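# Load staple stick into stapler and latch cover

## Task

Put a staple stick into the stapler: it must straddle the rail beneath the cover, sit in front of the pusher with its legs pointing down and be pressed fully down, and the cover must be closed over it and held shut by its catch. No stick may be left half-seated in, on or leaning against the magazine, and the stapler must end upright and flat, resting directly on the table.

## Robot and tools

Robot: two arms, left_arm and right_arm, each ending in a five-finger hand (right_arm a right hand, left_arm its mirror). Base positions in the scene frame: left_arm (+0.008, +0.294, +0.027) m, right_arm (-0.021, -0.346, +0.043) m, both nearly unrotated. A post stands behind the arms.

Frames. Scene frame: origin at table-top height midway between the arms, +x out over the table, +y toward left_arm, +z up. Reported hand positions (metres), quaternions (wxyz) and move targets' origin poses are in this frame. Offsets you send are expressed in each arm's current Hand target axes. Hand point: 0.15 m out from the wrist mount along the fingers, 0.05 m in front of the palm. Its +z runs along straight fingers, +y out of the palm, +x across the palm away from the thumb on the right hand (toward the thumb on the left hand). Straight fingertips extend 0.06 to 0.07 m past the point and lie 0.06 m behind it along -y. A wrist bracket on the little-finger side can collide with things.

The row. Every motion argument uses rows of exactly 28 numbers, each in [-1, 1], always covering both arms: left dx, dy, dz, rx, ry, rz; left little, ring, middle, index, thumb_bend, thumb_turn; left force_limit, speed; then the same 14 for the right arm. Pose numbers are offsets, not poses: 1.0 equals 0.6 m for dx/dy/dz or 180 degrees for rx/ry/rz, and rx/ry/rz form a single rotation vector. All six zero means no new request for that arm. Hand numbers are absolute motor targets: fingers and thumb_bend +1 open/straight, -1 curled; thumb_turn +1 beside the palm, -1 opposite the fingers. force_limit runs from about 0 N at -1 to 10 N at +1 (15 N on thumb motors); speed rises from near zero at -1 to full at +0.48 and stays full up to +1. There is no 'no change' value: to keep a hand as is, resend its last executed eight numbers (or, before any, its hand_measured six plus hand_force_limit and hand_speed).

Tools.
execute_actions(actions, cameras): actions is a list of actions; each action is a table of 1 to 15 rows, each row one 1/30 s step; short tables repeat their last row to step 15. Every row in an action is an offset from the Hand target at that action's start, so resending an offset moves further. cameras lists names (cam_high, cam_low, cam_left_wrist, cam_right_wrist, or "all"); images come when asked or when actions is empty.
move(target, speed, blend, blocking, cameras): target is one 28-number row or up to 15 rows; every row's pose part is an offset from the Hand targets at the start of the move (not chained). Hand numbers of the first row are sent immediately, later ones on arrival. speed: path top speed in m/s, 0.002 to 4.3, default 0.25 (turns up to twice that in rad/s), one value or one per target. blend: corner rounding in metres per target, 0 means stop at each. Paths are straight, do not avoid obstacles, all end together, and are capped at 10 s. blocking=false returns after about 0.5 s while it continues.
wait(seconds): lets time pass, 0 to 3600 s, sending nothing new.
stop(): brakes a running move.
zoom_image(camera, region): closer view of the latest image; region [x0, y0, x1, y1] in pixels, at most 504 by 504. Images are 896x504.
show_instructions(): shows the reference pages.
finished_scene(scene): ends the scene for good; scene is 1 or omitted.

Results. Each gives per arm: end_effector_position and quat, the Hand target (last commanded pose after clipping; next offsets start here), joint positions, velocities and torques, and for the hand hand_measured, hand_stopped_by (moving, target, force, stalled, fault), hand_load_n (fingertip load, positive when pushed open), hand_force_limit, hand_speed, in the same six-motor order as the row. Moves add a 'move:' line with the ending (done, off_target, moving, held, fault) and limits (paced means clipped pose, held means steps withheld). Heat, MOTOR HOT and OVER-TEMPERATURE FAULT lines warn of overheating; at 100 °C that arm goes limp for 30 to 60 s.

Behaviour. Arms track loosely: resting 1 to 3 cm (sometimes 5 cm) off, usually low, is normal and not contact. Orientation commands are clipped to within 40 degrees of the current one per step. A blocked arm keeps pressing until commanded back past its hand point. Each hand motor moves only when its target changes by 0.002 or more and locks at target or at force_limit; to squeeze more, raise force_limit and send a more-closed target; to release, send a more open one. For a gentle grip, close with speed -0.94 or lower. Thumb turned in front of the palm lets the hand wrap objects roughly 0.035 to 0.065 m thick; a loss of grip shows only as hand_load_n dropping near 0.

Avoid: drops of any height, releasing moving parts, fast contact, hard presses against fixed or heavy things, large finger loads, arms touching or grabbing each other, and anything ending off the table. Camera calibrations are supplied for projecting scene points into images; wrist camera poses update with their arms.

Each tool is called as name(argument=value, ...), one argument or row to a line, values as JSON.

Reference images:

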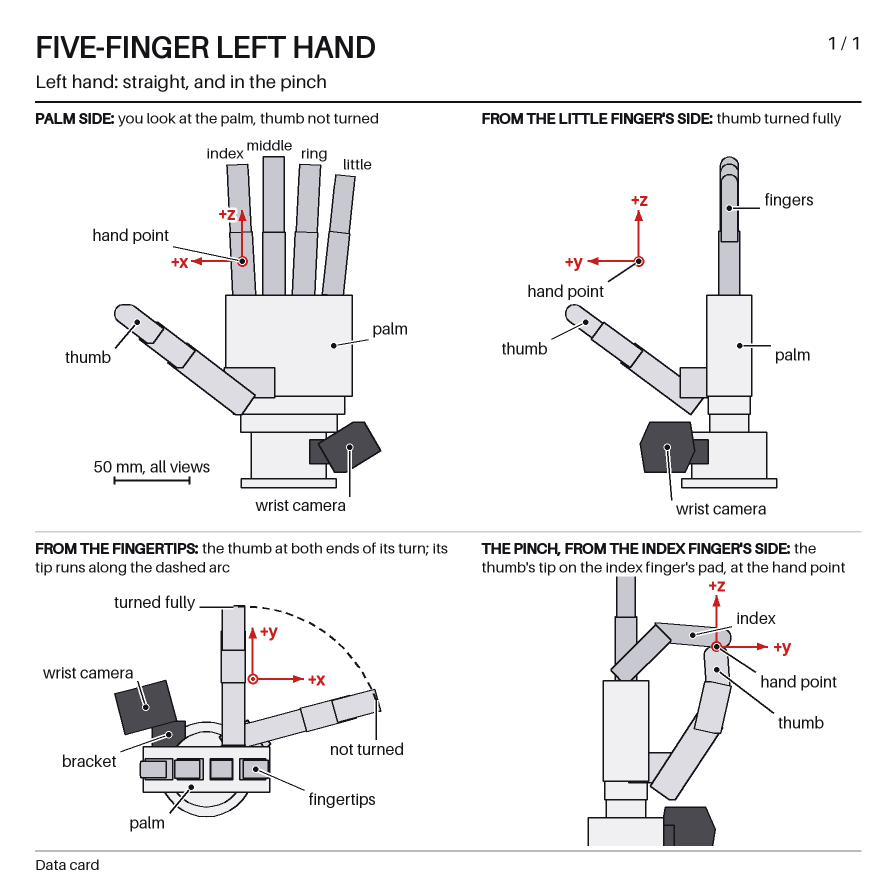

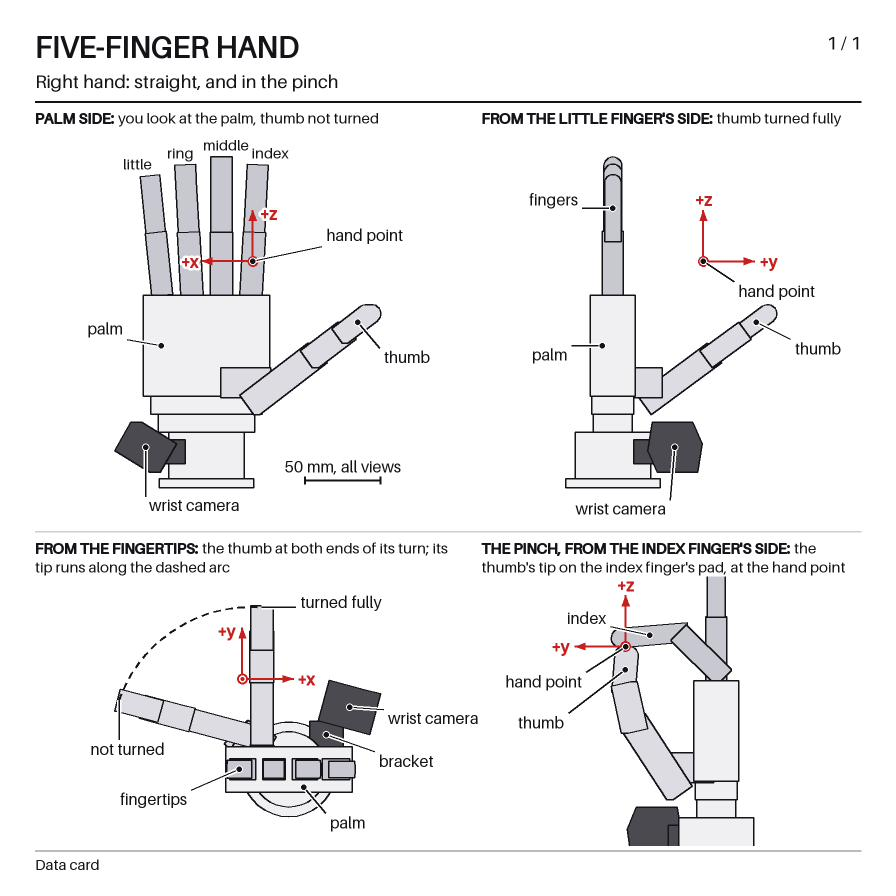

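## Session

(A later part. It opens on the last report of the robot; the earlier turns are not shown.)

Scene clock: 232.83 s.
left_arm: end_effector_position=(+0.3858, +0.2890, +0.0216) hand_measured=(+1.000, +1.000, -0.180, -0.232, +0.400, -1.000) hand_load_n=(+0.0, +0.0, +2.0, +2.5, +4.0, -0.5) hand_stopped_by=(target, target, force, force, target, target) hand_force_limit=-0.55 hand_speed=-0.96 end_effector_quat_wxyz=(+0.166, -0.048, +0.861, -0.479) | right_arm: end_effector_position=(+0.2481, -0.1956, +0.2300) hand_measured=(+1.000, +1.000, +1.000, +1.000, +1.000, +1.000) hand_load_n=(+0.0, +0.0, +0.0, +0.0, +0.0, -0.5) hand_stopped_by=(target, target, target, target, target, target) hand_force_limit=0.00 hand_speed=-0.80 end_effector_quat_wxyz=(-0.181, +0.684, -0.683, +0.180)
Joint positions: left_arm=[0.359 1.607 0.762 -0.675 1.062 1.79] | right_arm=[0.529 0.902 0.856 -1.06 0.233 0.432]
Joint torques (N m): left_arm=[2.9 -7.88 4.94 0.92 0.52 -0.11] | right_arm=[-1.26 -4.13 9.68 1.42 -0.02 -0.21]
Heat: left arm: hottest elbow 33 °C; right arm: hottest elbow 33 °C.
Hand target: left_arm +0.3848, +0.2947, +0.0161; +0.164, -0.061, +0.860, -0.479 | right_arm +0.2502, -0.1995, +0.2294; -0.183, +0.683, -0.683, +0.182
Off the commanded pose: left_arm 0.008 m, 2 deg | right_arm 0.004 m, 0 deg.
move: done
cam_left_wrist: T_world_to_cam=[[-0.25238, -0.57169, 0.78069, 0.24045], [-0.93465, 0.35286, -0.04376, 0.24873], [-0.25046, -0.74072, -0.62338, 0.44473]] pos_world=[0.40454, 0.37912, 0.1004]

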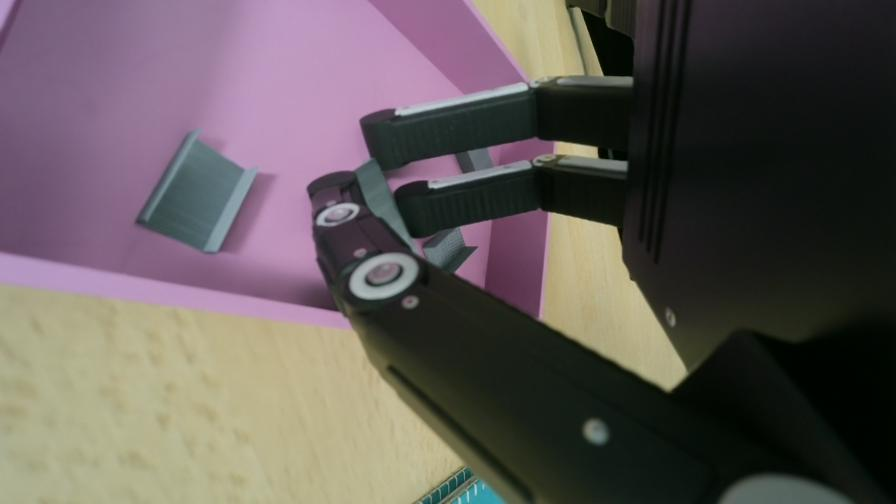

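move(
  target=[-0.0105,-0.0394,-0.0228,0,0,0,1,1,-0.38,-0.42,0.4,-1,-0.35,-0.94,0,0,0,0,0,0,1,1,1,1,1,1,0,-0.8],
  cameras=["cam_left_wrist"],
  speed=0.03,
)

zoom_image(
  camera="cam_left_wrist",
  region=[260, 80, 460, 280],
)

Scene clock: 234.57 s.
left_arm: end_effector_position=(+0.3748, +0.2849, +0.0325) hand_measured=(+1.000, +1.000, -0.196, -0.248, +0.400, -1.000) hand_load_n=(-0.5, +0.0, +0.0, +0.0, +0.0, +0.0) hand_stopped_by=(target, target, force, force, target, target) hand_force_limit=-0.35 hand_speed=-0.94 end_effector_quat_wxyz=(+0.150, -0.058, +0.860, -0.484) | right_arm: end_effector_position=(+0.2481, -0.1956, +0.2300) hand_measured=(+1.000, +1.000, +1.000, +1.000, +1.000, +1.000) hand_load_n=(+0.0, +0.0, +0.0, +0.0, +0.0, +0.0) hand_stopped_by=(target, target, target, target, target, target) hand_force_limit=0.00 hand_speed=-0.80 end_effector_quat_wxyz=(-0.181, +0.684, -0.683, +0.180)
Joint positions: left_arm=[0.359 1.575 0.762 -0.745 1.062 1.79] | right_arm=[0.529 0.902 0.856 -1.06 0.233 0.432]
Joint torques (N m): left_arm=[2.55 -10.34 6.8 0.12 0.53 -0.12] | right_arm=[-1.14 -4.31 9.66 1.47 -0.05 -0.19]
Heat: left arm: hottest elbow 33 °C; right arm: hottest elbow 33 °C.
Hand target: left_arm +0.3849, +0.2946, +0.0441; +0.164, -0.061, +0.860, -0.479 | right_arm +0.2502, -0.1995, +0.2294; -0.183, +0.683, -0.683, +0.182
Off the commanded pose: left_arm 0.018 m, 2 deg | right_arm 0.004 m, 0 deg.
move: off_target (left_arm)
cam_left_wrist: T_world_to_cam=[[-0.22385, -0.56124, 0.7968, 0.21273], [-0.93573, 0.35242, -0.01464, 0.23997], [-0.27259, -0.74887, -0.60406, 0.45569]] pos_world=[0.39639, 0.37607, 0.10928]

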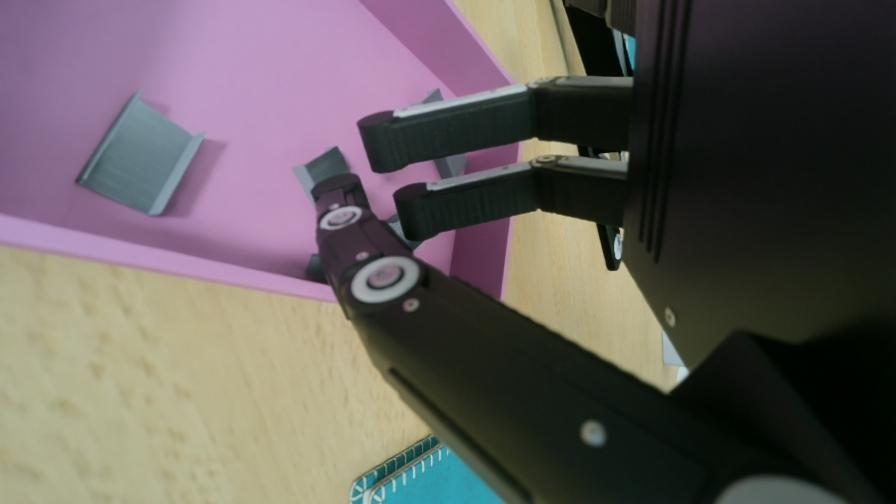

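Scaled by 2.520.

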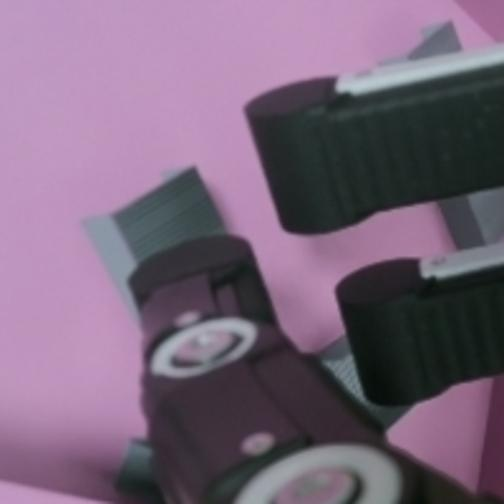

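move(
  target=[
    [-0.0056,-0.0211,-0.0122,0,0,0,1,1,-0.15,-0.19,0.4,-1,-0.5,-0.5,0,0,0,0,0,0,1,1,1,1,1,1,0,-0.8],
    [0.0008,0.0001,-0.0417,0,0,0,1,1,-0.12,-0.16,0.4,1,-0.5,-0.5,0,0,0,0,0,0,1,1,1,1,1,1,0,-0.8],
  ],
  cameras=["cam_left_wrist"],
  speed=0.06,
)

zoom_image(
  camera="cam_left_wrist",
  region=[260, 120, 460, 320],
)

Scene clock: 244.60 s.
left_arm: end_effector_position=(+0.3638, +0.3041, +0.0509) hand_measured=(+1.000, +1.000, -0.120, -0.160, +0.400, +1.000) hand_load_n=(+0.0, +0.0, +0.0, +0.0, +0.5, -0.5) hand_stopped_by=(target, target, target, target, target, target) hand_force_limit=-0.50 hand_speed=-0.50 end_effector_quat_wxyz=(+0.151, -0.066, +0.860, -0.483) | right_arm: end_effector_position=(+0.2481, -0.1956, +0.2300) hand_measured=(+1.000, +1.000, +1.000, +1.000, +1.000, +1.000) hand_load_n=(+0.0, +0.0, +0.0, +0.0, +0.0, +0.0) hand_stopped_by=(target, target, target, target, target, target) hand_force_limit=0.00 hand_speed=-0.80 end_effector_quat_wxyz=(-0.181, +0.684, -0.683, +0.180)
Joint positions: left_arm=[0.422 1.54 0.787 -0.895 1.059 1.887] | right_arm=[0.529 0.902 0.856 -1.06 0.233 0.432]
Joint torques (N m): left_arm=[2.61 -7.82 7.65 -0.05 0.59 0.15] | right_arm=[-1.08 -4.42 9.69 1.47 -0.02 -0.2]
Heat: left arm: hottest elbow 33 °C; right arm: hottest elbow 33 °C.
Hand target: left_arm +0.3760, +0.3148, +0.0563; +0.165, -0.061, +0.860, -0.478 | right_arm +0.2502, -0.1995, +0.2294; -0.183, +0.683, -0.683, +0.182
Off the commanded pose: left_arm 0.017 m, 2 deg | right_arm 0.004 m, 0 deg.
move: off_target (left_arm); target 2's new numbers were sent with left_arm's hand 0.017 m and 2 deg from that target
cam_left_wrist: T_world_to_cam=[[-0.21001, -0.56342, 0.79903, 0.20186], [-0.94111, 0.33798, -0.00904, 0.2293], [-0.26496, -0.75387, -0.60122, 0.47683]] pos_world=[0.38454, 0.39571, 0.12746]

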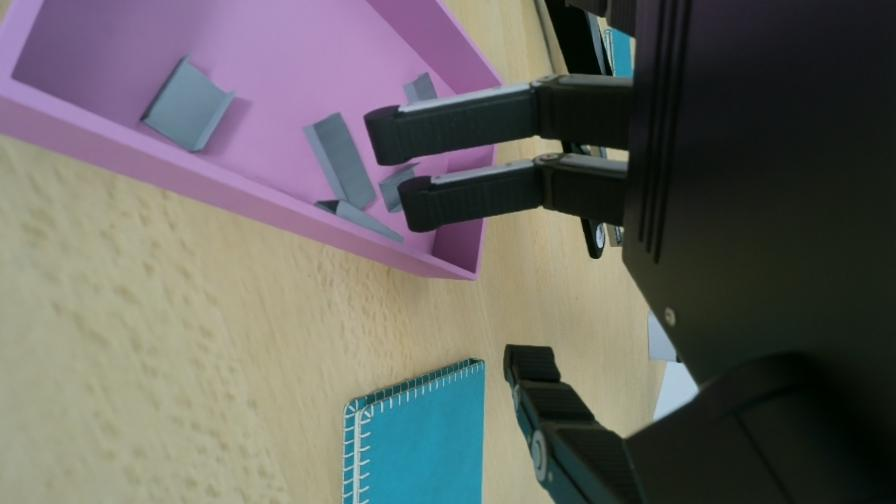

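Scaled by 2.520.

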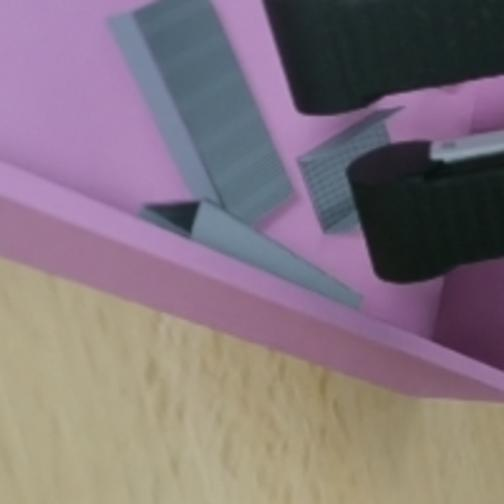

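move(
  target=[-0.0022,0.0175,0.0185,0,0,0,1,1,-0.12,-0.16,0.4,1,-0.5,-0.5,0,0,0,0,0,0,1,1,1,1,1,1,0,-0.8],
  cameras=["cam_left_wrist"],
  speed=0.06,
)

zoom_image(
  camera="cam_left_wrist",
  region=[280, 80, 480, 280],
)

Scene clock: 246.10 s.
left_arm: end_effector_position=(+0.3708, +0.3072, +0.0405) hand_measured=(+1.000, +1.000, -0.120, -0.160, +0.400, +1.000) hand_load_n=(+0.0, +0.0, +0.0, +0.0, +0.0, +0.0) hand_stopped_by=(target, target, target, target, target, target) hand_force_limit=-0.50 hand_speed=-0.50 end_effector_quat_wxyz=(+0.159, -0.061, +0.861, -0.480) | right_arm: end_effector_position=(+0.2481, -0.1956, +0.2300) hand_measured=(+1.000, +1.000, +1.000, +1.000, +1.000, +1.000) hand_load_n=(+0.0, +0.0, +0.0, +0.0, +0.0, +0.0) hand_stopped_by=(target, target, target, target, target, target) hand_force_limit=0.00 hand_speed=-0.80 end_effector_quat_wxyz=(-0.181, +0.684, -0.683, +0.180)
Joint positions: left_arm=[0.422 1.57 0.787 -0.846 1.059 1.887] | right_arm=[0.529 0.902 0.856 -1.06 0.233 0.432]
Joint torques (N m): left_arm=[1.61 -7.71 7.04 0.72 0.63 -0.13] | right_arm=[-1.2 -4.19 9.7 1.52 -0.05 -0.2]
Heat: left arm: hottest elbow 33 °C; right arm: hottest elbow 33 °C.
Hand target: left_arm +0.3816, +0.3118, +0.0423; +0.165, -0.061, +0.860, -0.478 | right_arm +0.2502, -0.1995, +0.2294; -0.183, +0.683, -0.683, +0.182
Off the commanded pose: left_arm 0.012 m, 1 deg | right_arm 0.004 m, 0 deg.
move: off_target (left_arm)
cam_left_wrist: T_world_to_cam=[[-0.22386, -0.56963, 0.79083, 0.22079], [-0.94083, 0.33811, -0.02279, 0.23511], [-0.25441, -0.74914, -0.61161, 0.46987]] pos_world=[0.39017, 0.39828, 0.11813]

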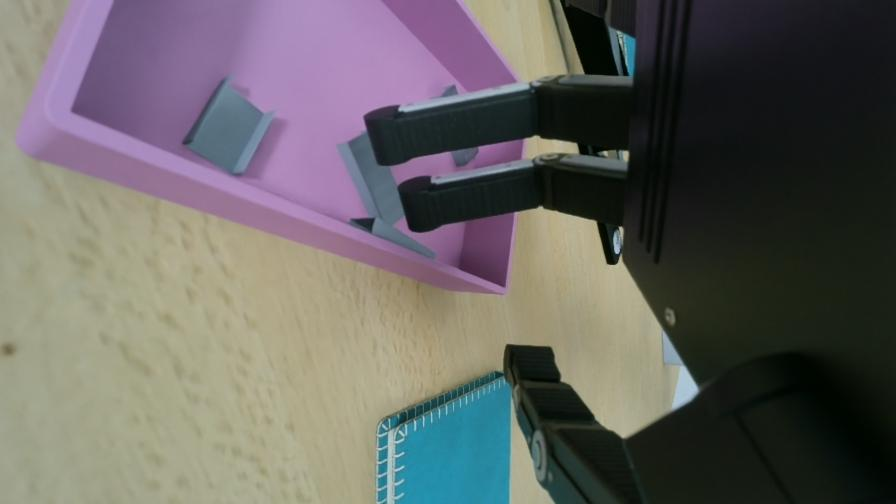

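Scaled by 2.520.

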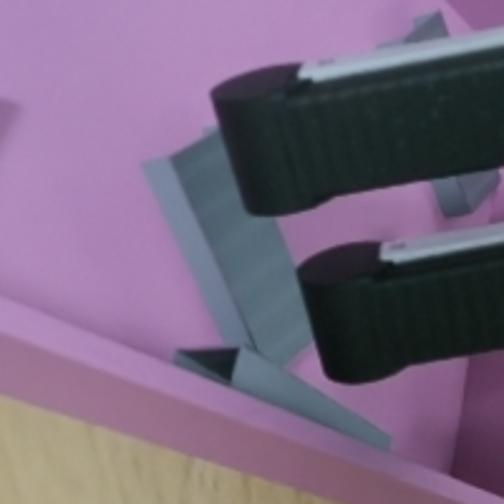

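move(
  target=[0.0084,0.0089,0.0218,0,0,0,1,1,-0.12,-0.16,0.4,1,-0.5,-0.5,0,0,0,0,0,0,1,1,1,1,1,1,0,-0.8],
  cameras=["cam_left_wrist"],
  speed=0.06,
)

zoom_image(
  camera="cam_left_wrist",
  region=[280, 80, 480, 280],
)

Scene clock: 247.40 s.
left_arm: end_effector_position=(+0.3817, +0.3091, +0.0346) hand_measured=(+1.000, +1.000, -0.120, -0.160, +0.400, +1.000) hand_load_n=(+0.0, +0.0, +0.0, +0.0, +0.0, +0.0) hand_stopped_by=(target, target, target, target, target, target) hand_force_limit=-0.50 hand_speed=-0.50 end_effector_quat_wxyz=(+0.174, -0.059, +0.861, -0.475) | right_arm: end_effector_position=(+0.2481, -0.1956, +0.2300) hand_measured=(+1.000, +1.000, +1.000, +1.000, +1.000, +1.000) hand_load_n=(+0.0, +0.0, +0.0, +0.0, +0.0, +0.0) hand_stopped_by=(target, target, target, target, target, target) hand_force_limit=0.00 hand_speed=-0.80 end_effector_quat_wxyz=(-0.181, +0.684, -0.683, +0.180)
Joint positions: left_arm=[0.414 1.581 0.782 -0.766 1.06 1.848] | right_arm=[0.529 0.902 0.856 -1.06 0.233 0.432]
Joint torques (N m): left_arm=[0.44 -7.88 5.22 0.84 0.63 -0.2] | right_arm=[-1.26 -4.13 9.68 1.52 -0.04 -0.2]
Heat: left arm: hottest elbow 33 °C; right arm: hottest elbow 33 °C.
Hand target: left_arm +0.3816, +0.3028, +0.0302; +0.165, -0.061, +0.860, -0.479 | right_arm +0.2502, -0.1995, +0.2294; -0.183, +0.683, -0.683, +0.182
Off the commanded pose: left_arm 0.008 m, 1 deg | right_arm 0.004 m, 0 deg.
move: done
cam_left_wrist: T_world_to_cam=[[-0.23842, -0.58177, 0.77763, 0.23876], [-0.94384, 0.3274, -0.04444, 0.24987], [-0.22873, -0.74455, -0.62716, 0.45967]] pos_world=[0.3979, 0.39935, 0.11373]

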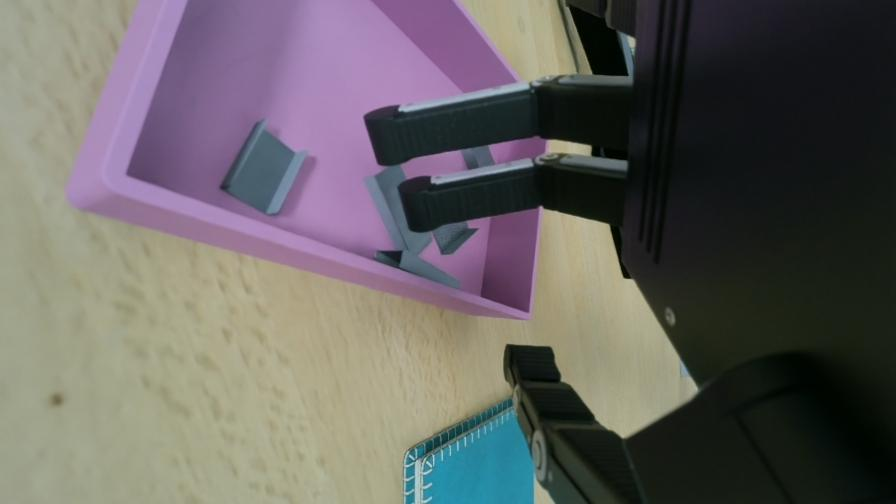

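Scaled by 2.520.

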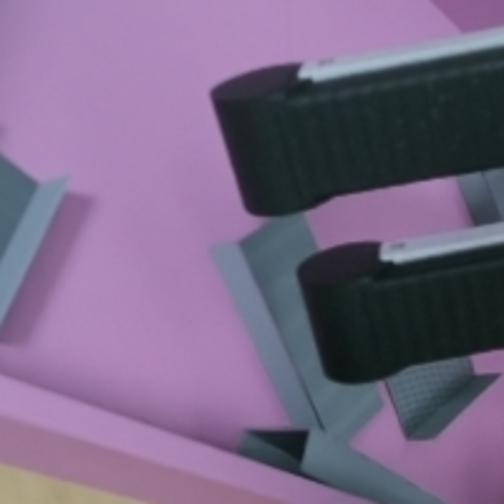

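move(
  target=[0.0277,-0.0067,-0.001,0,0,0,1,1,-0.12,-0.16,0.4,1,-0.5,-0.5,0,0,0,0,0,0,1,1,1,1,1,1,0,-0.8],
  cameras=["cam_left_wrist"],
  speed=0.06,
)

zoom_image(
  camera="cam_left_wrist",
  region=[280, 80, 480, 280],
)

Scene clock: 248.67 s.
left_arm: end_effector_position=(+0.3651, +0.3009, +0.0270) hand_measured=(+1.000, +1.000, -0.120, -0.160, +0.400, +1.000) hand_load_n=(+0.0, +0.0, -0.5, +0.0, +0.0, -0.5) hand_stopped_by=(target, target, target, target, target, target) hand_force_limit=-0.50 hand_speed=-0.50 end_effector_quat_wxyz=(+0.164, -0.065, +0.859, -0.480) | right_arm: end_effector_position=(+0.2481, -0.1956, +0.2300) hand_measured=(+1.000, +1.000, +1.000, +1.000, +1.000, +1.000) hand_load_n=(+0.0, +0.0, +0.0, +0.0, +0.0, +0.0) hand_stopped_by=(target, target, target, target, target, target) hand_force_limit=0.00 hand_speed=-0.80 end_effector_quat_wxyz=(-0.181, +0.684, -0.683, +0.180)
Joint positions: left_arm=[0.414 1.574 0.739 -0.756 1.065 1.847] | right_arm=[0.529 0.902 0.856 -1.06 0.233 0.432]
Joint torques (N m): left_arm=[0.62 -9.88 4.68 0.73 0.45 -0.15] | right_arm=[-1.14 -4.13 9.68 1.44 -0.04 -0.21]
Heat: left arm: hottest elbow 33 °C; right arm: hottest elbow 33 °C.
Hand target: left_arm +0.3656, +0.2967, +0.0302; +0.165, -0.061, +0.860, -0.478 | right_arm +0.2502, -0.1995, +0.2294; -0.183, +0.683, -0.683, +0.182
Off the commanded pose: left_arm 0.005 m, 1 deg | right_arm 0.004 m, 0 deg.
move: done
cam_left_wrist: T_world_to_cam=[[-0.22099, -0.56994, 0.79141, 0.22559], [-0.94477, 0.32646, -0.02871, 0.23676], [-0.24201, -0.75405, -0.61061, 0.45226]] pos_world=[0.38299, 0.39231, 0.10442]

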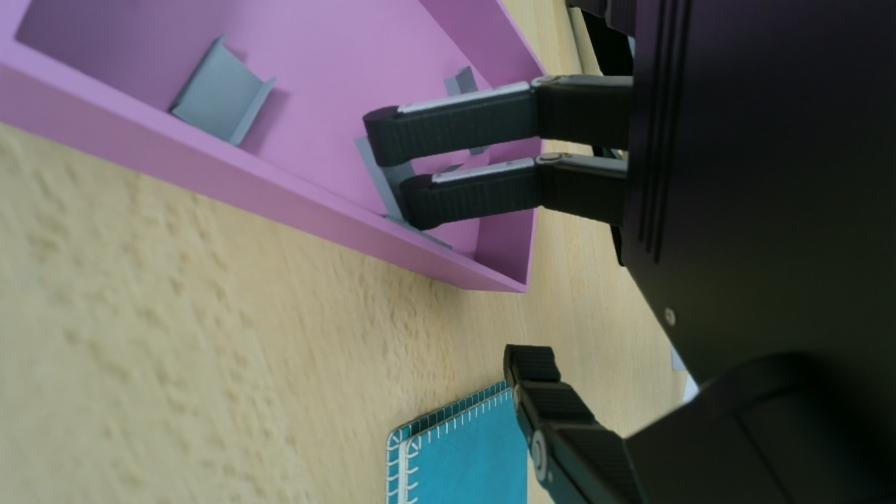

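Scaled by 2.520.

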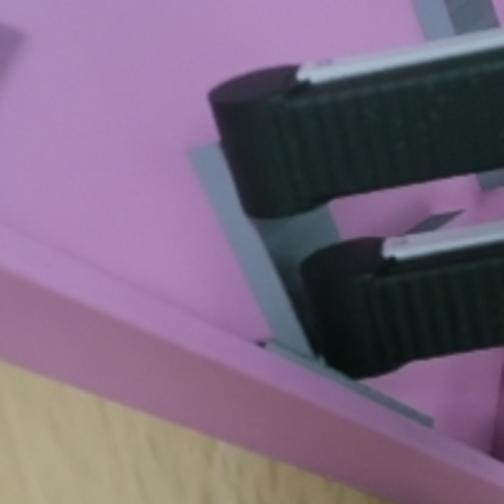

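move(
  target=[-0.0372,0.0008,0.0292,0,0,0,1,1,-0.12,-0.16,0.4,1,-0.5,-0.5,0,0,0,0,0,0,1,1,1,1,1,1,0,-0.8],
  cameras=["cam_left_wrist"],
  speed=0.04,
)

zoom_image(
  camera="cam_left_wrist",
  region=[280, 80, 480, 280],
)

Scene clock: 250.50 s.
left_arm: end_effector_position=(+0.3815, +0.2898, +0.0273) hand_measured=(+1.000, +1.000, -0.120, -0.160, +0.400, +1.000) hand_load_n=(+0.0, +0.0, -1.0, +0.0, +0.0, +0.0) hand_stopped_by=(target, target, target, target, target, target) hand_force_limit=-0.50 hand_speed=-0.50 end_effector_quat_wxyz=(+0.166, -0.065, +0.859, -0.481) | right_arm: end_effector_position=(+0.2481, -0.1956, +0.2300) hand_measured=(+1.000, +1.000, +1.000, +1.000, +1.000, +1.000) hand_load_n=(+0.0, +0.0, +0.0, +0.0, +0.0, +0.0) hand_stopped_by=(target, target, target, target, target, target) hand_force_limit=0.00 hand_speed=-0.80 end_effector_quat_wxyz=(-0.181, +0.684, -0.683, +0.180)
Joint positions: left_arm=[0.368 1.582 0.75 -0.67 1.065 1.749] | right_arm=[0.529 0.902 0.856 -1.06 0.233 0.432]
Joint torques (N m): left_arm=[0.44 -7.36 7.01 1.05 0.35 -0.18] | right_arm=[-1.32 -4.25 9.65 1.47 -0.04 -0.2]
Heat: left arm: hottest elbow 33 °C; right arm: hottest elbow 33 °C.
Hand target: left_arm +0.3925, +0.2888, +0.0263; +0.165, -0.061, +0.860, -0.478 | right_arm +0.2502, -0.1995, +0.2294; -0.183, +0.683, -0.683, +0.182
Off the commanded pose: left_arm 0.011 m, 1 deg | right_arm 0.004 m, 0 deg.
move: off_target (left_arm)
cam_left_wrist: T_world_to_cam=[[-0.22239, -0.57005, 0.79094, 0.22328], [-0.94506, 0.32541, -0.03119, 0.25633], [-0.2396, -0.75442, -0.61109, 0.44728]] pos_world=[0.39907, 0.38131, 0.10472]

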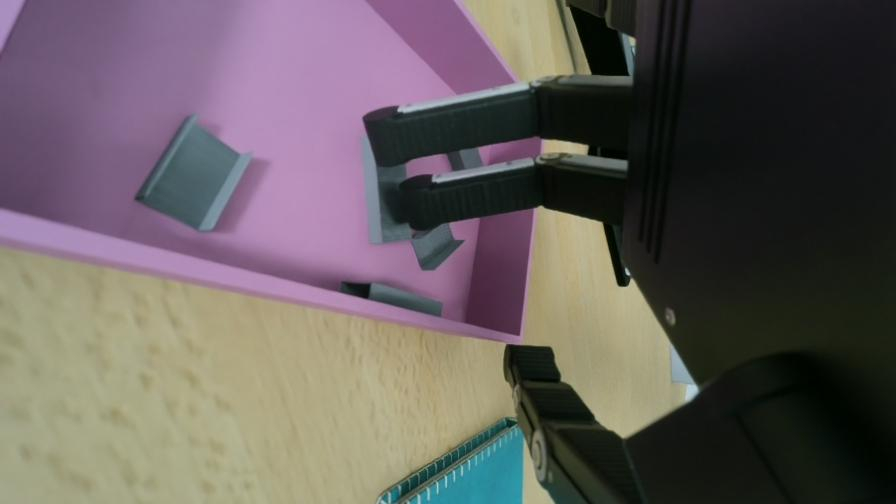

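Scaled by 2.520.

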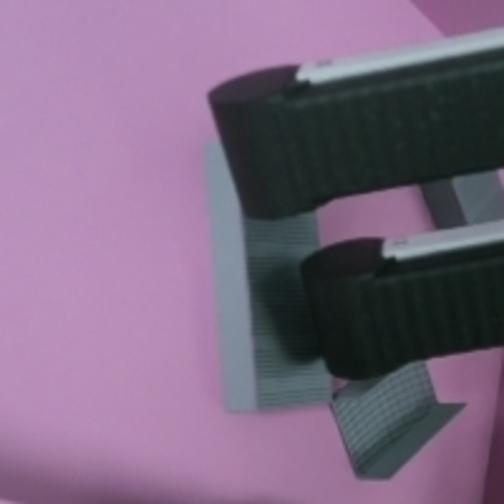

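move(
  target=[-0.0082,-0.0309,-0.0178,0,0,0,1,1,-0.05,-0.08,0.4,1,-0.5,-0.5,0,0,0,0,0,0,1,1,1,1,1,1,0,-0.8],
  cameras=["cam_left_wrist"],
  speed=0.06,
)

zoom_image(
  camera="cam_left_wrist",
  region=[280, 80, 480, 280],
)

Scene clock: 251.73 s.
left_arm: end_effector_position=(+0.3791, +0.2894, +0.0345) hand_measured=(+1.000, +1.000, -0.050, -0.080, +0.400, +1.000) hand_load_n=(+0.0, +0.0, +0.0, +0.0, +0.0, +0.0) hand_stopped_by=(target, target, target, target, target, target) hand_force_limit=-0.50 hand_speed=-0.50 end_effector_quat_wxyz=(+0.155, -0.072, +0.859, -0.482) | right_arm: end_effector_position=(+0.2481, -0.1956, +0.2300) hand_measured=(+1.000, +1.000, +1.000, +1.000, +1.000, +1.000) hand_load_n=(+0.0, +0.0, +0.0, +0.0, +0.0, +0.0) hand_stopped_by=(target, target, target, target, target, target) hand_force_limit=0.00 hand_speed=-0.80 end_effector_quat_wxyz=(-0.181, +0.684, -0.683, +0.180)
Joint positions: left_arm=[0.367 1.57 0.764 -0.718 1.061 1.746] | right_arm=[0.529 0.902 0.856 -1.06 0.233 0.432]
Joint torques (N m): left_arm=[0.44 -10.29 7.38 0.16 0.53 -0.16] | right_arm=[-1.2 -4.37 9.61 1.5 -0.03 -0.19]
Heat: left arm: hottest elbow 33 °C; right arm: hottest elbow 33 °C.
Hand target: left_arm +0.3925, +0.2888, +0.0481; +0.164, -0.061, +0.860, -0.479 | right_arm +0.2502, -0.1995, +0.2294; -0.183, +0.683, -0.683, +0.182
Off the commanded pose: left_arm 0.019 m, 2 deg | right_arm 0.004 m, 0 deg.
move: off_target (left_arm)
cam_left_wrist: T_world_to_cam=[[-0.20279, -0.5664, 0.79879, 0.20802], [-0.94588, 0.32437, -0.01013, 0.25436], [-0.25336, -0.75761, -0.60153, 0.45658]] pos_world=[0.39846, 0.38123, 0.11106]

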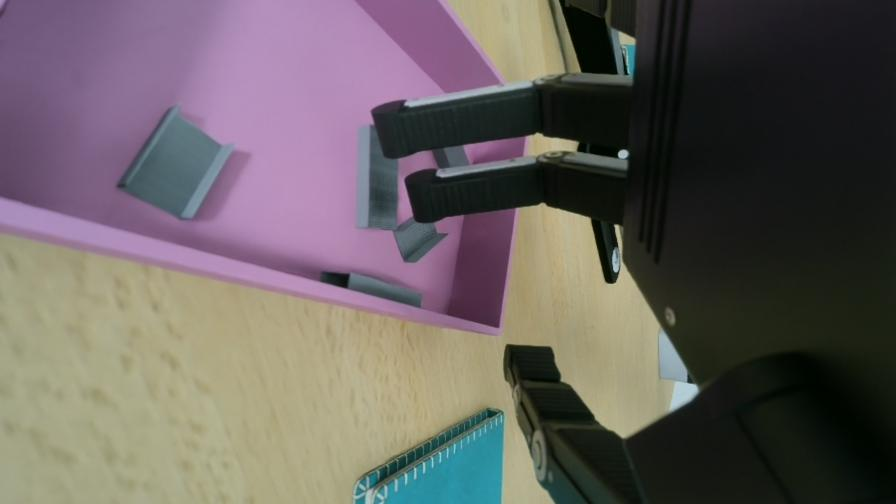

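Scaled by 2.520.

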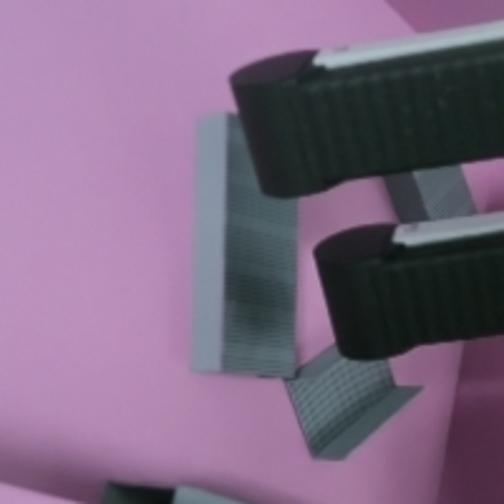

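move(
  target=[-0.0017,-0.0245,0.0091,0.0118,0.0445,0.0257,1,1,0.03,0.0,0.4,1,-0.5,-0.5,0,0,0,0,0,0,1,1,1,1,1,1,0,-0.8],
  cameras=["cam_left_wrist"],
  speed=0.06,
)

zoom_image(
  camera="cam_left_wrist",
  region=[260, 80, 460, 280],
)

Scene clock: 256.57 s.
left_arm: end_effector_position=(+0.3827, +0.2782, +0.0557) hand_measured=(+1.000, +1.000, +0.030, +0.000, +0.400, +1.000) hand_load_n=(+0.0, +0.0, +0.0, +0.0, +0.0, +0.0) hand_stopped_by=(target, target, target, target, target, target) hand_force_limit=-0.50 hand_speed=-0.50 end_effector_quat_wxyz=(+0.121, -0.006, +0.862, -0.492) | right_arm: end_effector_position=(+0.2481, -0.1956, +0.2300) hand_measured=(+1.000, +1.000, +1.000, +1.000, +1.000, +1.000) hand_load_n=(+0.0, +0.0, +0.0, +0.0, +0.0, +0.0) hand_stopped_by=(target, target, target, target, target, target) hand_force_limit=0.00 hand_speed=-0.80 end_effector_quat_wxyz=(-0.181, +0.684, -0.683, +0.180)
Joint positions: left_arm=[0.328 1.601 0.877 -0.992 1.057 1.972] | right_arm=[0.529 0.902 0.856 -1.06 0.233 0.432]
Joint torques (N m): left_arm=[0.44 -8.35 7.73 -0.12 0.52 0.18] | right_arm=[-1.32 -4.31 9.66 1.55 -0.03 -0.21]
Heat: left arm: hottest elbow 33 °C; right arm: hottest elbow 33 °C.
Hand target: left_arm +0.3945, +0.2768, +0.0581; +0.124, +0.010, +0.863, -0.490 | right_arm +0.2502, -0.1995, +0.2294; -0.183, +0.683, -0.683, +0.182
Off the commanded pose: left_arm 0.012 m, 2 deg | right_arm 0.004 m, 0 deg.
move: off_target (left_arm)
cam_left_wrist: T_world_to_cam=[[-0.28912, -0.52985, 0.79729, 0.2084], [-0.88678, 0.46197, -0.01457, 0.20094], [-0.36061, -0.71123, -0.60342, 0.49005]] pos_world=[0.41516, 0.36613, 0.13247]

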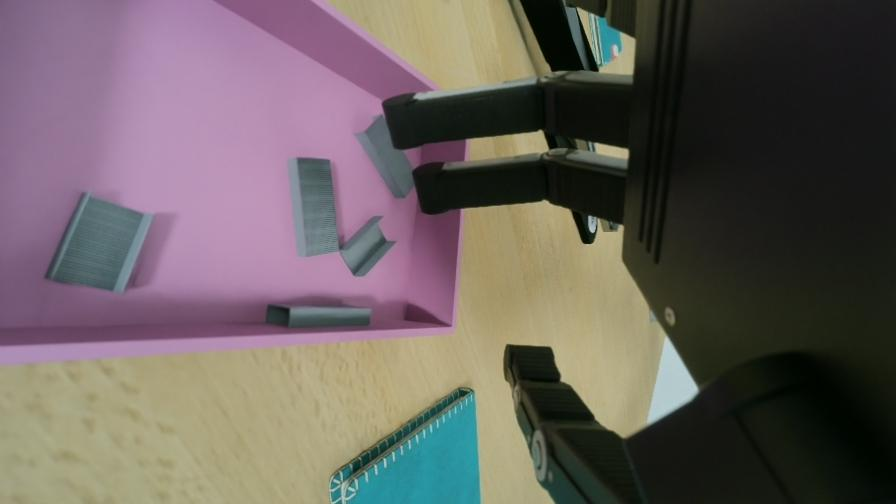

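Scaled by 2.520.

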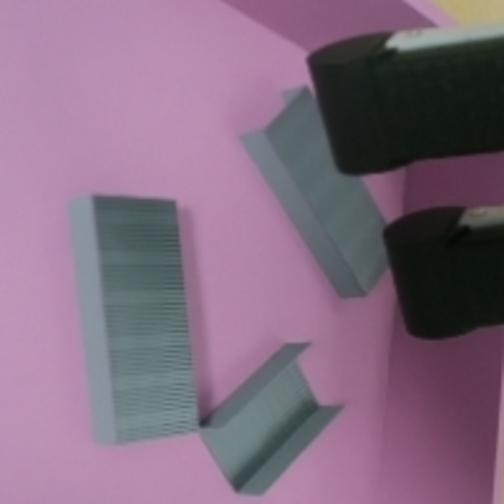

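move(
  target=[0.0042,0.0155,0.009,0,0,0,1,1,0.03,0.0,0.4,-1,-0.5,-0.5,0,0,0,0,0,0,1,1,1,1,1,1,0,-0.8],
  cameras=["cam_left_wrist"],
  speed=0.05,
)

Scene clock: 259.93 s.
left_arm: end_effector_position=(+0.3837, +0.2785, +0.0474) hand_measured=(+1.000, +1.000, +0.030, +0.000, +0.400, -1.000) hand_load_n=(-0.5, +0.0, +0.0, +0.0, +0.0, +0.0) hand_stopped_by=(target, target, target, target, target, target) hand_force_limit=-0.50 hand_speed=-0.50 end_effector_quat_wxyz=(+0.118, -0.007, +0.862, -0.493) | right_arm: end_effector_position=(+0.2481, -0.1956, +0.2300) hand_measured=(+1.000, +1.000, +1.000, +1.000, +1.000, +1.000) hand_load_n=(+0.0, +0.0, +0.0, +0.0, +0.0, +0.0) hand_stopped_by=(target, target, target, target, target, target) hand_force_limit=0.00 hand_speed=-0.80 end_effector_quat_wxyz=(-0.181, +0.684, -0.683, +0.180)
Joint positions: left_arm=[0.328 1.625 0.877 -0.977 1.057 1.975] | right_arm=[0.529 0.902 0.856 -1.06 0.233 0.432]
Joint torques (N m): left_arm=[0.44 -8.7 6.87 0.5 0.53 0.17] | right_arm=[-1.2 -4.31 9.63 1.48 -0.04 -0.2]
Heat: left arm: hottest elbow 33 °C; right arm: hottest elbow 33 °C.
Hand target: left_arm +0.3945, +0.2768, +0.0471; +0.124, +0.010, +0.862, -0.490 | right_arm +0.2502, -0.1995, +0.2294; -0.183, +0.683, -0.683, +0.182
Off the commanded pose: left_arm 0.011 m, 2 deg | right_arm 0.004 m, 0 deg.
move: off_target (left_arm)
cam_left_wrist: T_world_to_cam=[[-0.2853, -0.52763, 0.80013, 0.21331], [-0.88617, 0.46324, -0.0105, 0.20072], [-0.36511, -0.71205, -0.59973, 0.48741]] pos_world=[0.41669, 0.36663, 0.12375]

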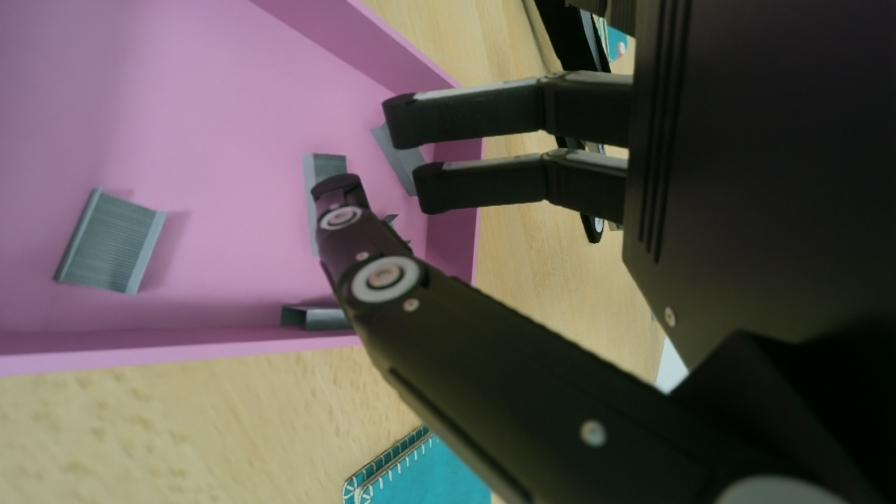

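move(
  target=[0.0085,0.0194,0.0107,0,0,0,1,1,0.03,0.0,0.4,-1,-0.5,-0.5,0,0,0,0,0,0,1,1,1,1,1,1,0,-0.8],
  cameras=["cam_left_wrist"],
  speed=0.05,
)

zoom_image(
  camera="cam_left_wrist",
  region=[260, 80, 460, 280],
)

Scene clock: 260.93 s.
left_arm: end_effector_position=(+0.3892, +0.2805, +0.0373) hand_measured=(+1.000, +1.000, +0.030, +0.000, +0.400, -1.000) hand_load_n=(+0.0, +0.0, +0.0, +0.0, +0.0, +0.0) hand_stopped_by=(target, target, target, target, target, target) hand_force_limit=-0.50 hand_speed=-0.50 end_effector_quat_wxyz=(+0.124, -0.002, +0.862, -0.491) | right_arm: end_effector_position=(+0.2481, -0.1956, +0.2300) hand_measured=(+1.000, +1.000, +1.000, +1.000, +1.000, +1.000) hand_load_n=(+0.0, +0.0, +0.0, +0.0, +0.0, +0.0) hand_stopped_by=(target, target, target, target, target, target) hand_force_limit=0.00 hand_speed=-0.80 end_effector_quat_wxyz=(-0.181, +0.684, -0.683, +0.180)
Joint positions: left_arm=[0.328 1.65 0.877 -0.939 1.056 1.977] | right_arm=[0.529 0.902 0.856 -1.06 0.233 0.432]
Joint torques (N m): left_arm=[0.56 -8.88 5.44 0.62 0.53 0.19] | right_arm=[-1.2 -4.13 9.65 1.51 -0.04 -0.2]
Heat: left arm: hottest elbow 33 °C; right arm: hottest elbow 33 °C.
Hand target: left_arm +0.3925, +0.2768, +0.0330; +0.124, +0.010, +0.863, -0.490 | right_arm +0.2502, -0.1995, +0.2294; -0.183, +0.683, -0.683, +0.182
Off the commanded pose: left_arm 0.007 m, 1 deg | right_arm 0.004 m, 0 deg.
move: done
cam_left_wrist: T_world_to_cam=[[-0.29753, -0.53138, 0.79317, 0.23003], [-0.88532, 0.46451, -0.02091, 0.20434], [-0.35732, -0.70843, -0.60864, 0.48105]] pos_world=[0.42124, 0.36811, 0.11461]

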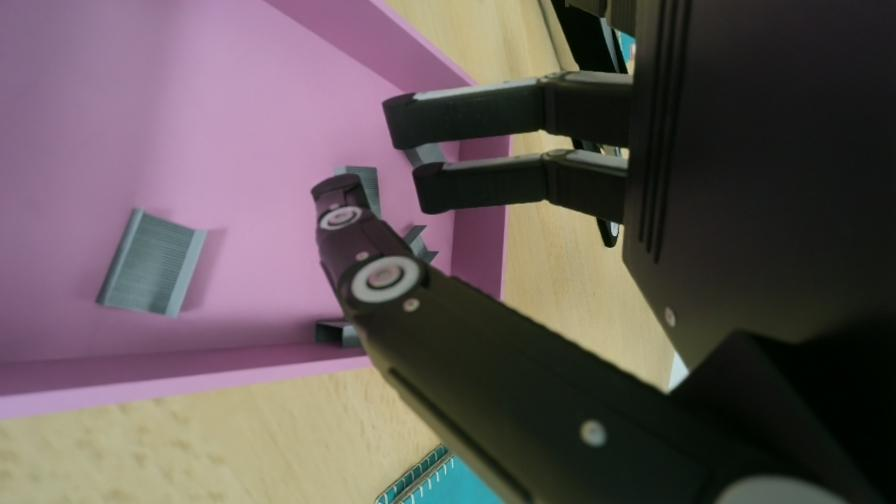

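Scaled by 2.520.

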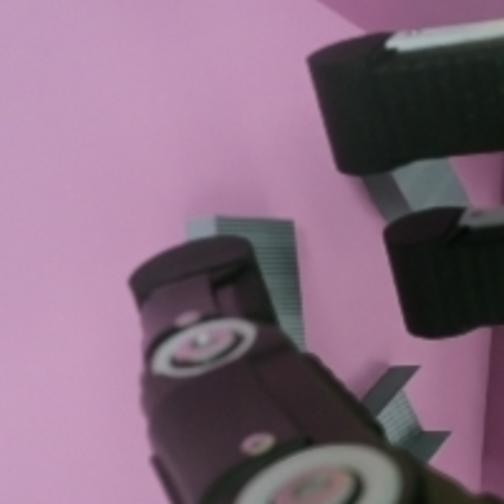

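move(
  target=[0.0213,0.0146,0.0094,0,0,0,1,1,0.03,0.0,0.4,-1,-0.5,-0.5,0,0,0,0,0,0,1,1,1,1,1,1,0,-0.8],
  cameras=["cam_left_wrist"],
  speed=0.05,
)

zoom_image(
  camera="cam_left_wrist",
  region=[260, 80, 460, 280],
)

Scene clock: 262.13 s.
left_arm: end_effector_position=(+0.3810, +0.2778, +0.0250) hand_measured=(+1.000, +1.000, +0.030, +0.000, +0.400, -1.000) hand_load_n=(+0.0, +0.0, +0.0, +0.0, +0.0, +0.0) hand_stopped_by=(target, target, target, target, target, target) hand_force_limit=-0.50 hand_speed=-0.50 end_effector_quat_wxyz=(+0.124, +0.000, +0.862, -0.491) | right_arm: end_effector_position=(+0.2481, -0.1956, +0.2300) hand_measured=(+1.000, +1.000, +1.000, +1.000, +1.000, +1.000) hand_load_n=(+0.0, +0.0, +0.0, +0.0, +0.0, +0.0) hand_stopped_by=(target, target, target, target, target, target) hand_force_limit=0.00 hand_speed=-0.80 end_effector_quat_wxyz=(-0.181, +0.684, -0.683, +0.180)
Joint positions: left_arm=[0.328 1.659 0.843 -0.9 1.056 1.986] | right_arm=[0.529 0.902 0.856 -1.06 0.233 0.432]
Joint torques (N m): left_arm=[0.85 -8.59 5.05 0.54 0.52 0.17] | right_arm=[-1.44 -4.19 9.73 1.48 -0.05 -0.21]
Heat: left arm: hottest elbow 33 °C; right arm: hottest elbow 33 °C.
Hand target: left_arm +0.3824, +0.2752, +0.0200; +0.124, +0.010, +0.863, -0.490 | right_arm +0.2502, -0.1995, +0.2294; -0.183, +0.683, -0.683, +0.182
Off the commanded pose: left_arm 0.006 m, 1 deg | right_arm 0.004 m, 0 deg.
move: done
cam_left_wrist: T_world_to_cam=[[-0.30236, -0.53109, 0.79154, 0.23772], [-0.88327, 0.46829, -0.0232, 0.19628], [-0.35835, -0.70616, -0.61068, 0.46854]] pos_world=[0.41314, 0.36519, 0.10252]

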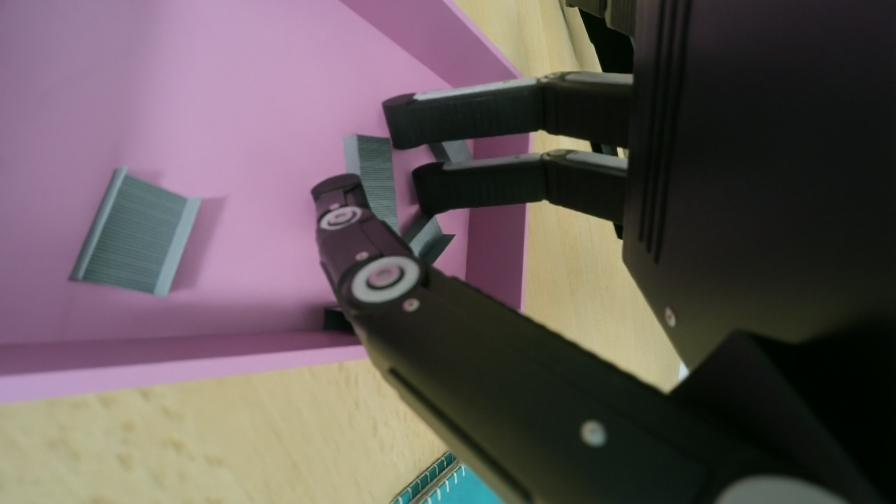

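Scaled by 2.520.

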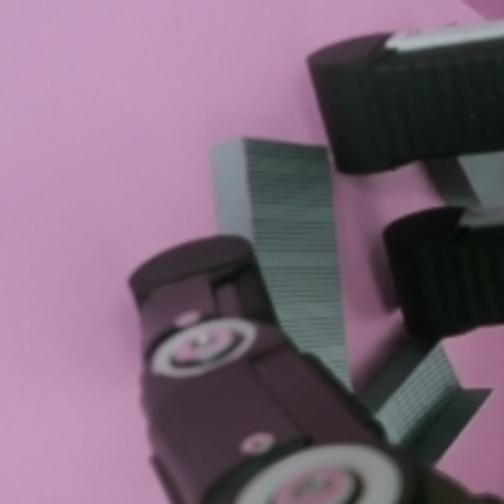

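move(
  target=[0.0002,0.0035,0.0021,0,0,0,1,1,0.0,-0.04,0.4,-1,-0.5,-0.5,0,0,0,0,0,0,1,1,1,1,1,1,0,-0.8],
  cameras=[],
  speed=0.05,
)

move(
  target=[0.0007,0.0028,0.0016,0,0,0,1,1,-0.12,-0.16,0.4,-1,-0.7,-0.9,0,0,0,0,0,0,1,1,1,1,1,1,0,-0.8],
  cameras=["cam_left_wrist"],
  speed=0.05,
)

zoom_image(
  camera="cam_left_wrist",
  region=[260, 80, 460, 280],
)

Scene clock: 263.53 s.
left_arm: end_effector_position=(+0.3818, +0.2781, +0.0237) hand_measured=(+1.000, +1.000, +0.000, -0.040, +0.400, -1.000) hand_load_n=(+0.0, +0.0, +0.0, +0.0, +0.0, +0.0) hand_stopped_by=(target, target, target, target, target, target) hand_force_limit=-0.50 hand_speed=-0.50 end_effector_quat_wxyz=(+0.125, +0.001, +0.862, -0.490) | right_arm: end_effector_position=(+0.2481, -0.1956, +0.2300) hand_measured=(+1.000, +1.000, +1.000, +1.000, +1.000, +1.000) hand_load_n=(+0.0, +0.0, +0.0, +0.0, +0.0, +0.0) hand_stopped_by=(target, target, target, target, target, target) hand_force_limit=0.00 hand_speed=-0.80 end_effector_quat_wxyz=(-0.181, +0.684, -0.683, +0.180)
Joint positions: left_arm=[0.328 1.663 0.843 -0.894 1.056 1.986] | right_arm=[0.529 0.902 0.856 -1.06 0.233 0.432]
Joint torques (N m): left_arm=[0.97 -8.7 4.85 0.66 0.52 0.17] | right_arm=[-1.32 -4.13 9.7 1.51 -0.05 -0.19]
Heat: left arm: hottest elbow 33 °C; right arm: hottest elbow 33 °C.
Hand target: left_arm +0.3829, +0.2752, +0.0176; +0.124, +0.010, +0.863, -0.490 | right_arm +0.2502, -0.1995, +0.2294; -0.183, +0.683, -0.683, +0.182
Off the commanded pose: left_arm 0.007 m, 1 deg | right_arm 0.004 m, 0 deg.
move: done

Scene clock: 264.23 s.
left_arm: end_effector_position=(+0.3828, +0.2782, +0.0221) hand_measured=(+1.000, +1.000, -0.120, -0.160, +0.400, -1.000) hand_load_n=(+0.0, +0.0, +0.0, +0.0, +0.0, +0.0) hand_stopped_by=(target, target, target, target, target, target) hand_force_limit=-0.70 hand_speed=-0.90 end_effector_quat_wxyz=(+0.126, +0.001, +0.862, -0.490) | right_arm: end_effector_position=(+0.2481, -0.1956, +0.2300) hand_measured=(+1.000, +1.000, +1.000, +1.000, +1.000, +1.000) hand_load_n=(+0.0, +0.0, +0.0, +0.0, +0.0, +0.0) hand_stopped_by=(target, target, target, target, target, target) hand_force_limit=0.00 hand_speed=-0.80 end_effector_quat_wxyz=(-0.181, +0.684, -0.683, +0.180)
Joint positions: left_arm=[0.328 1.667 0.843 -0.887 1.057 1.986] | right_arm=[0.529 0.902 0.856 -1.06 0.233 0.432]
Joint torques (N m): left_arm=[1.08 -8.59 4.82 0.61 0.49 0.17] | right_arm=[-1.14 -4.13 9.62 1.51 -0.04 -0.19]
Heat: left arm: hottest elbow 33 °C; right arm: hottest elbow 33 °C.
Hand target: left_arm +0.3829, +0.2752, +0.0156; +0.124, +0.010, +0.862, -0.490 | right_arm +0.2502, -0.1995, +0.2294; -0.183, +0.683, -0.683, +0.182
Off the commanded pose: left_arm 0.007 m, 1 deg | right_arm 0.004 m, 0 deg.
move: done
cam_left_wrist: T_world_to_cam=[[-0.30601, -0.53148, 0.78986, 0.2423], [-0.88323, 0.46816, -0.02716, 0.19768], [-0.35534, -0.70594, -0.61268, 0.46655]] pos_world=[0.41452, 0.36559, 0.09983]

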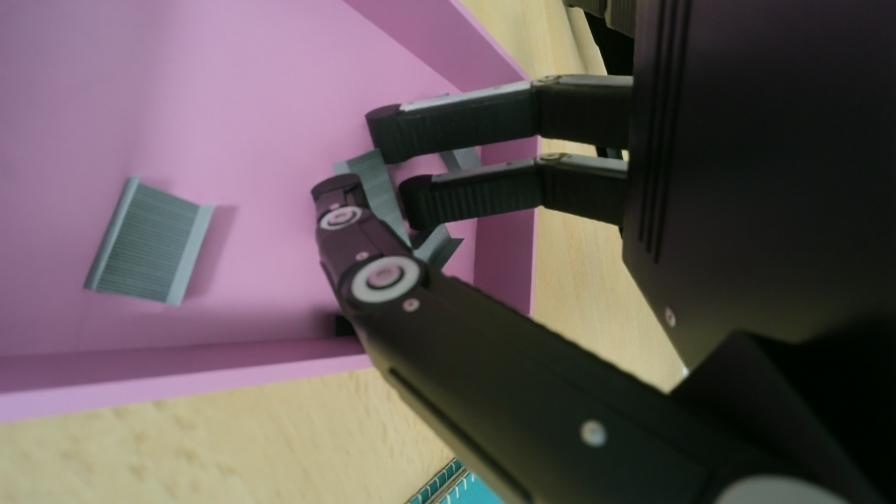

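Scaled by 2.520.

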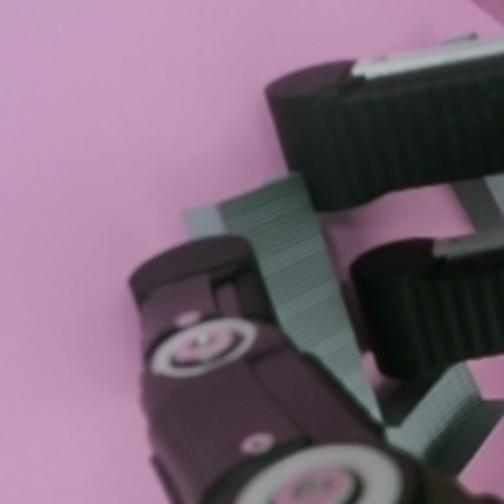

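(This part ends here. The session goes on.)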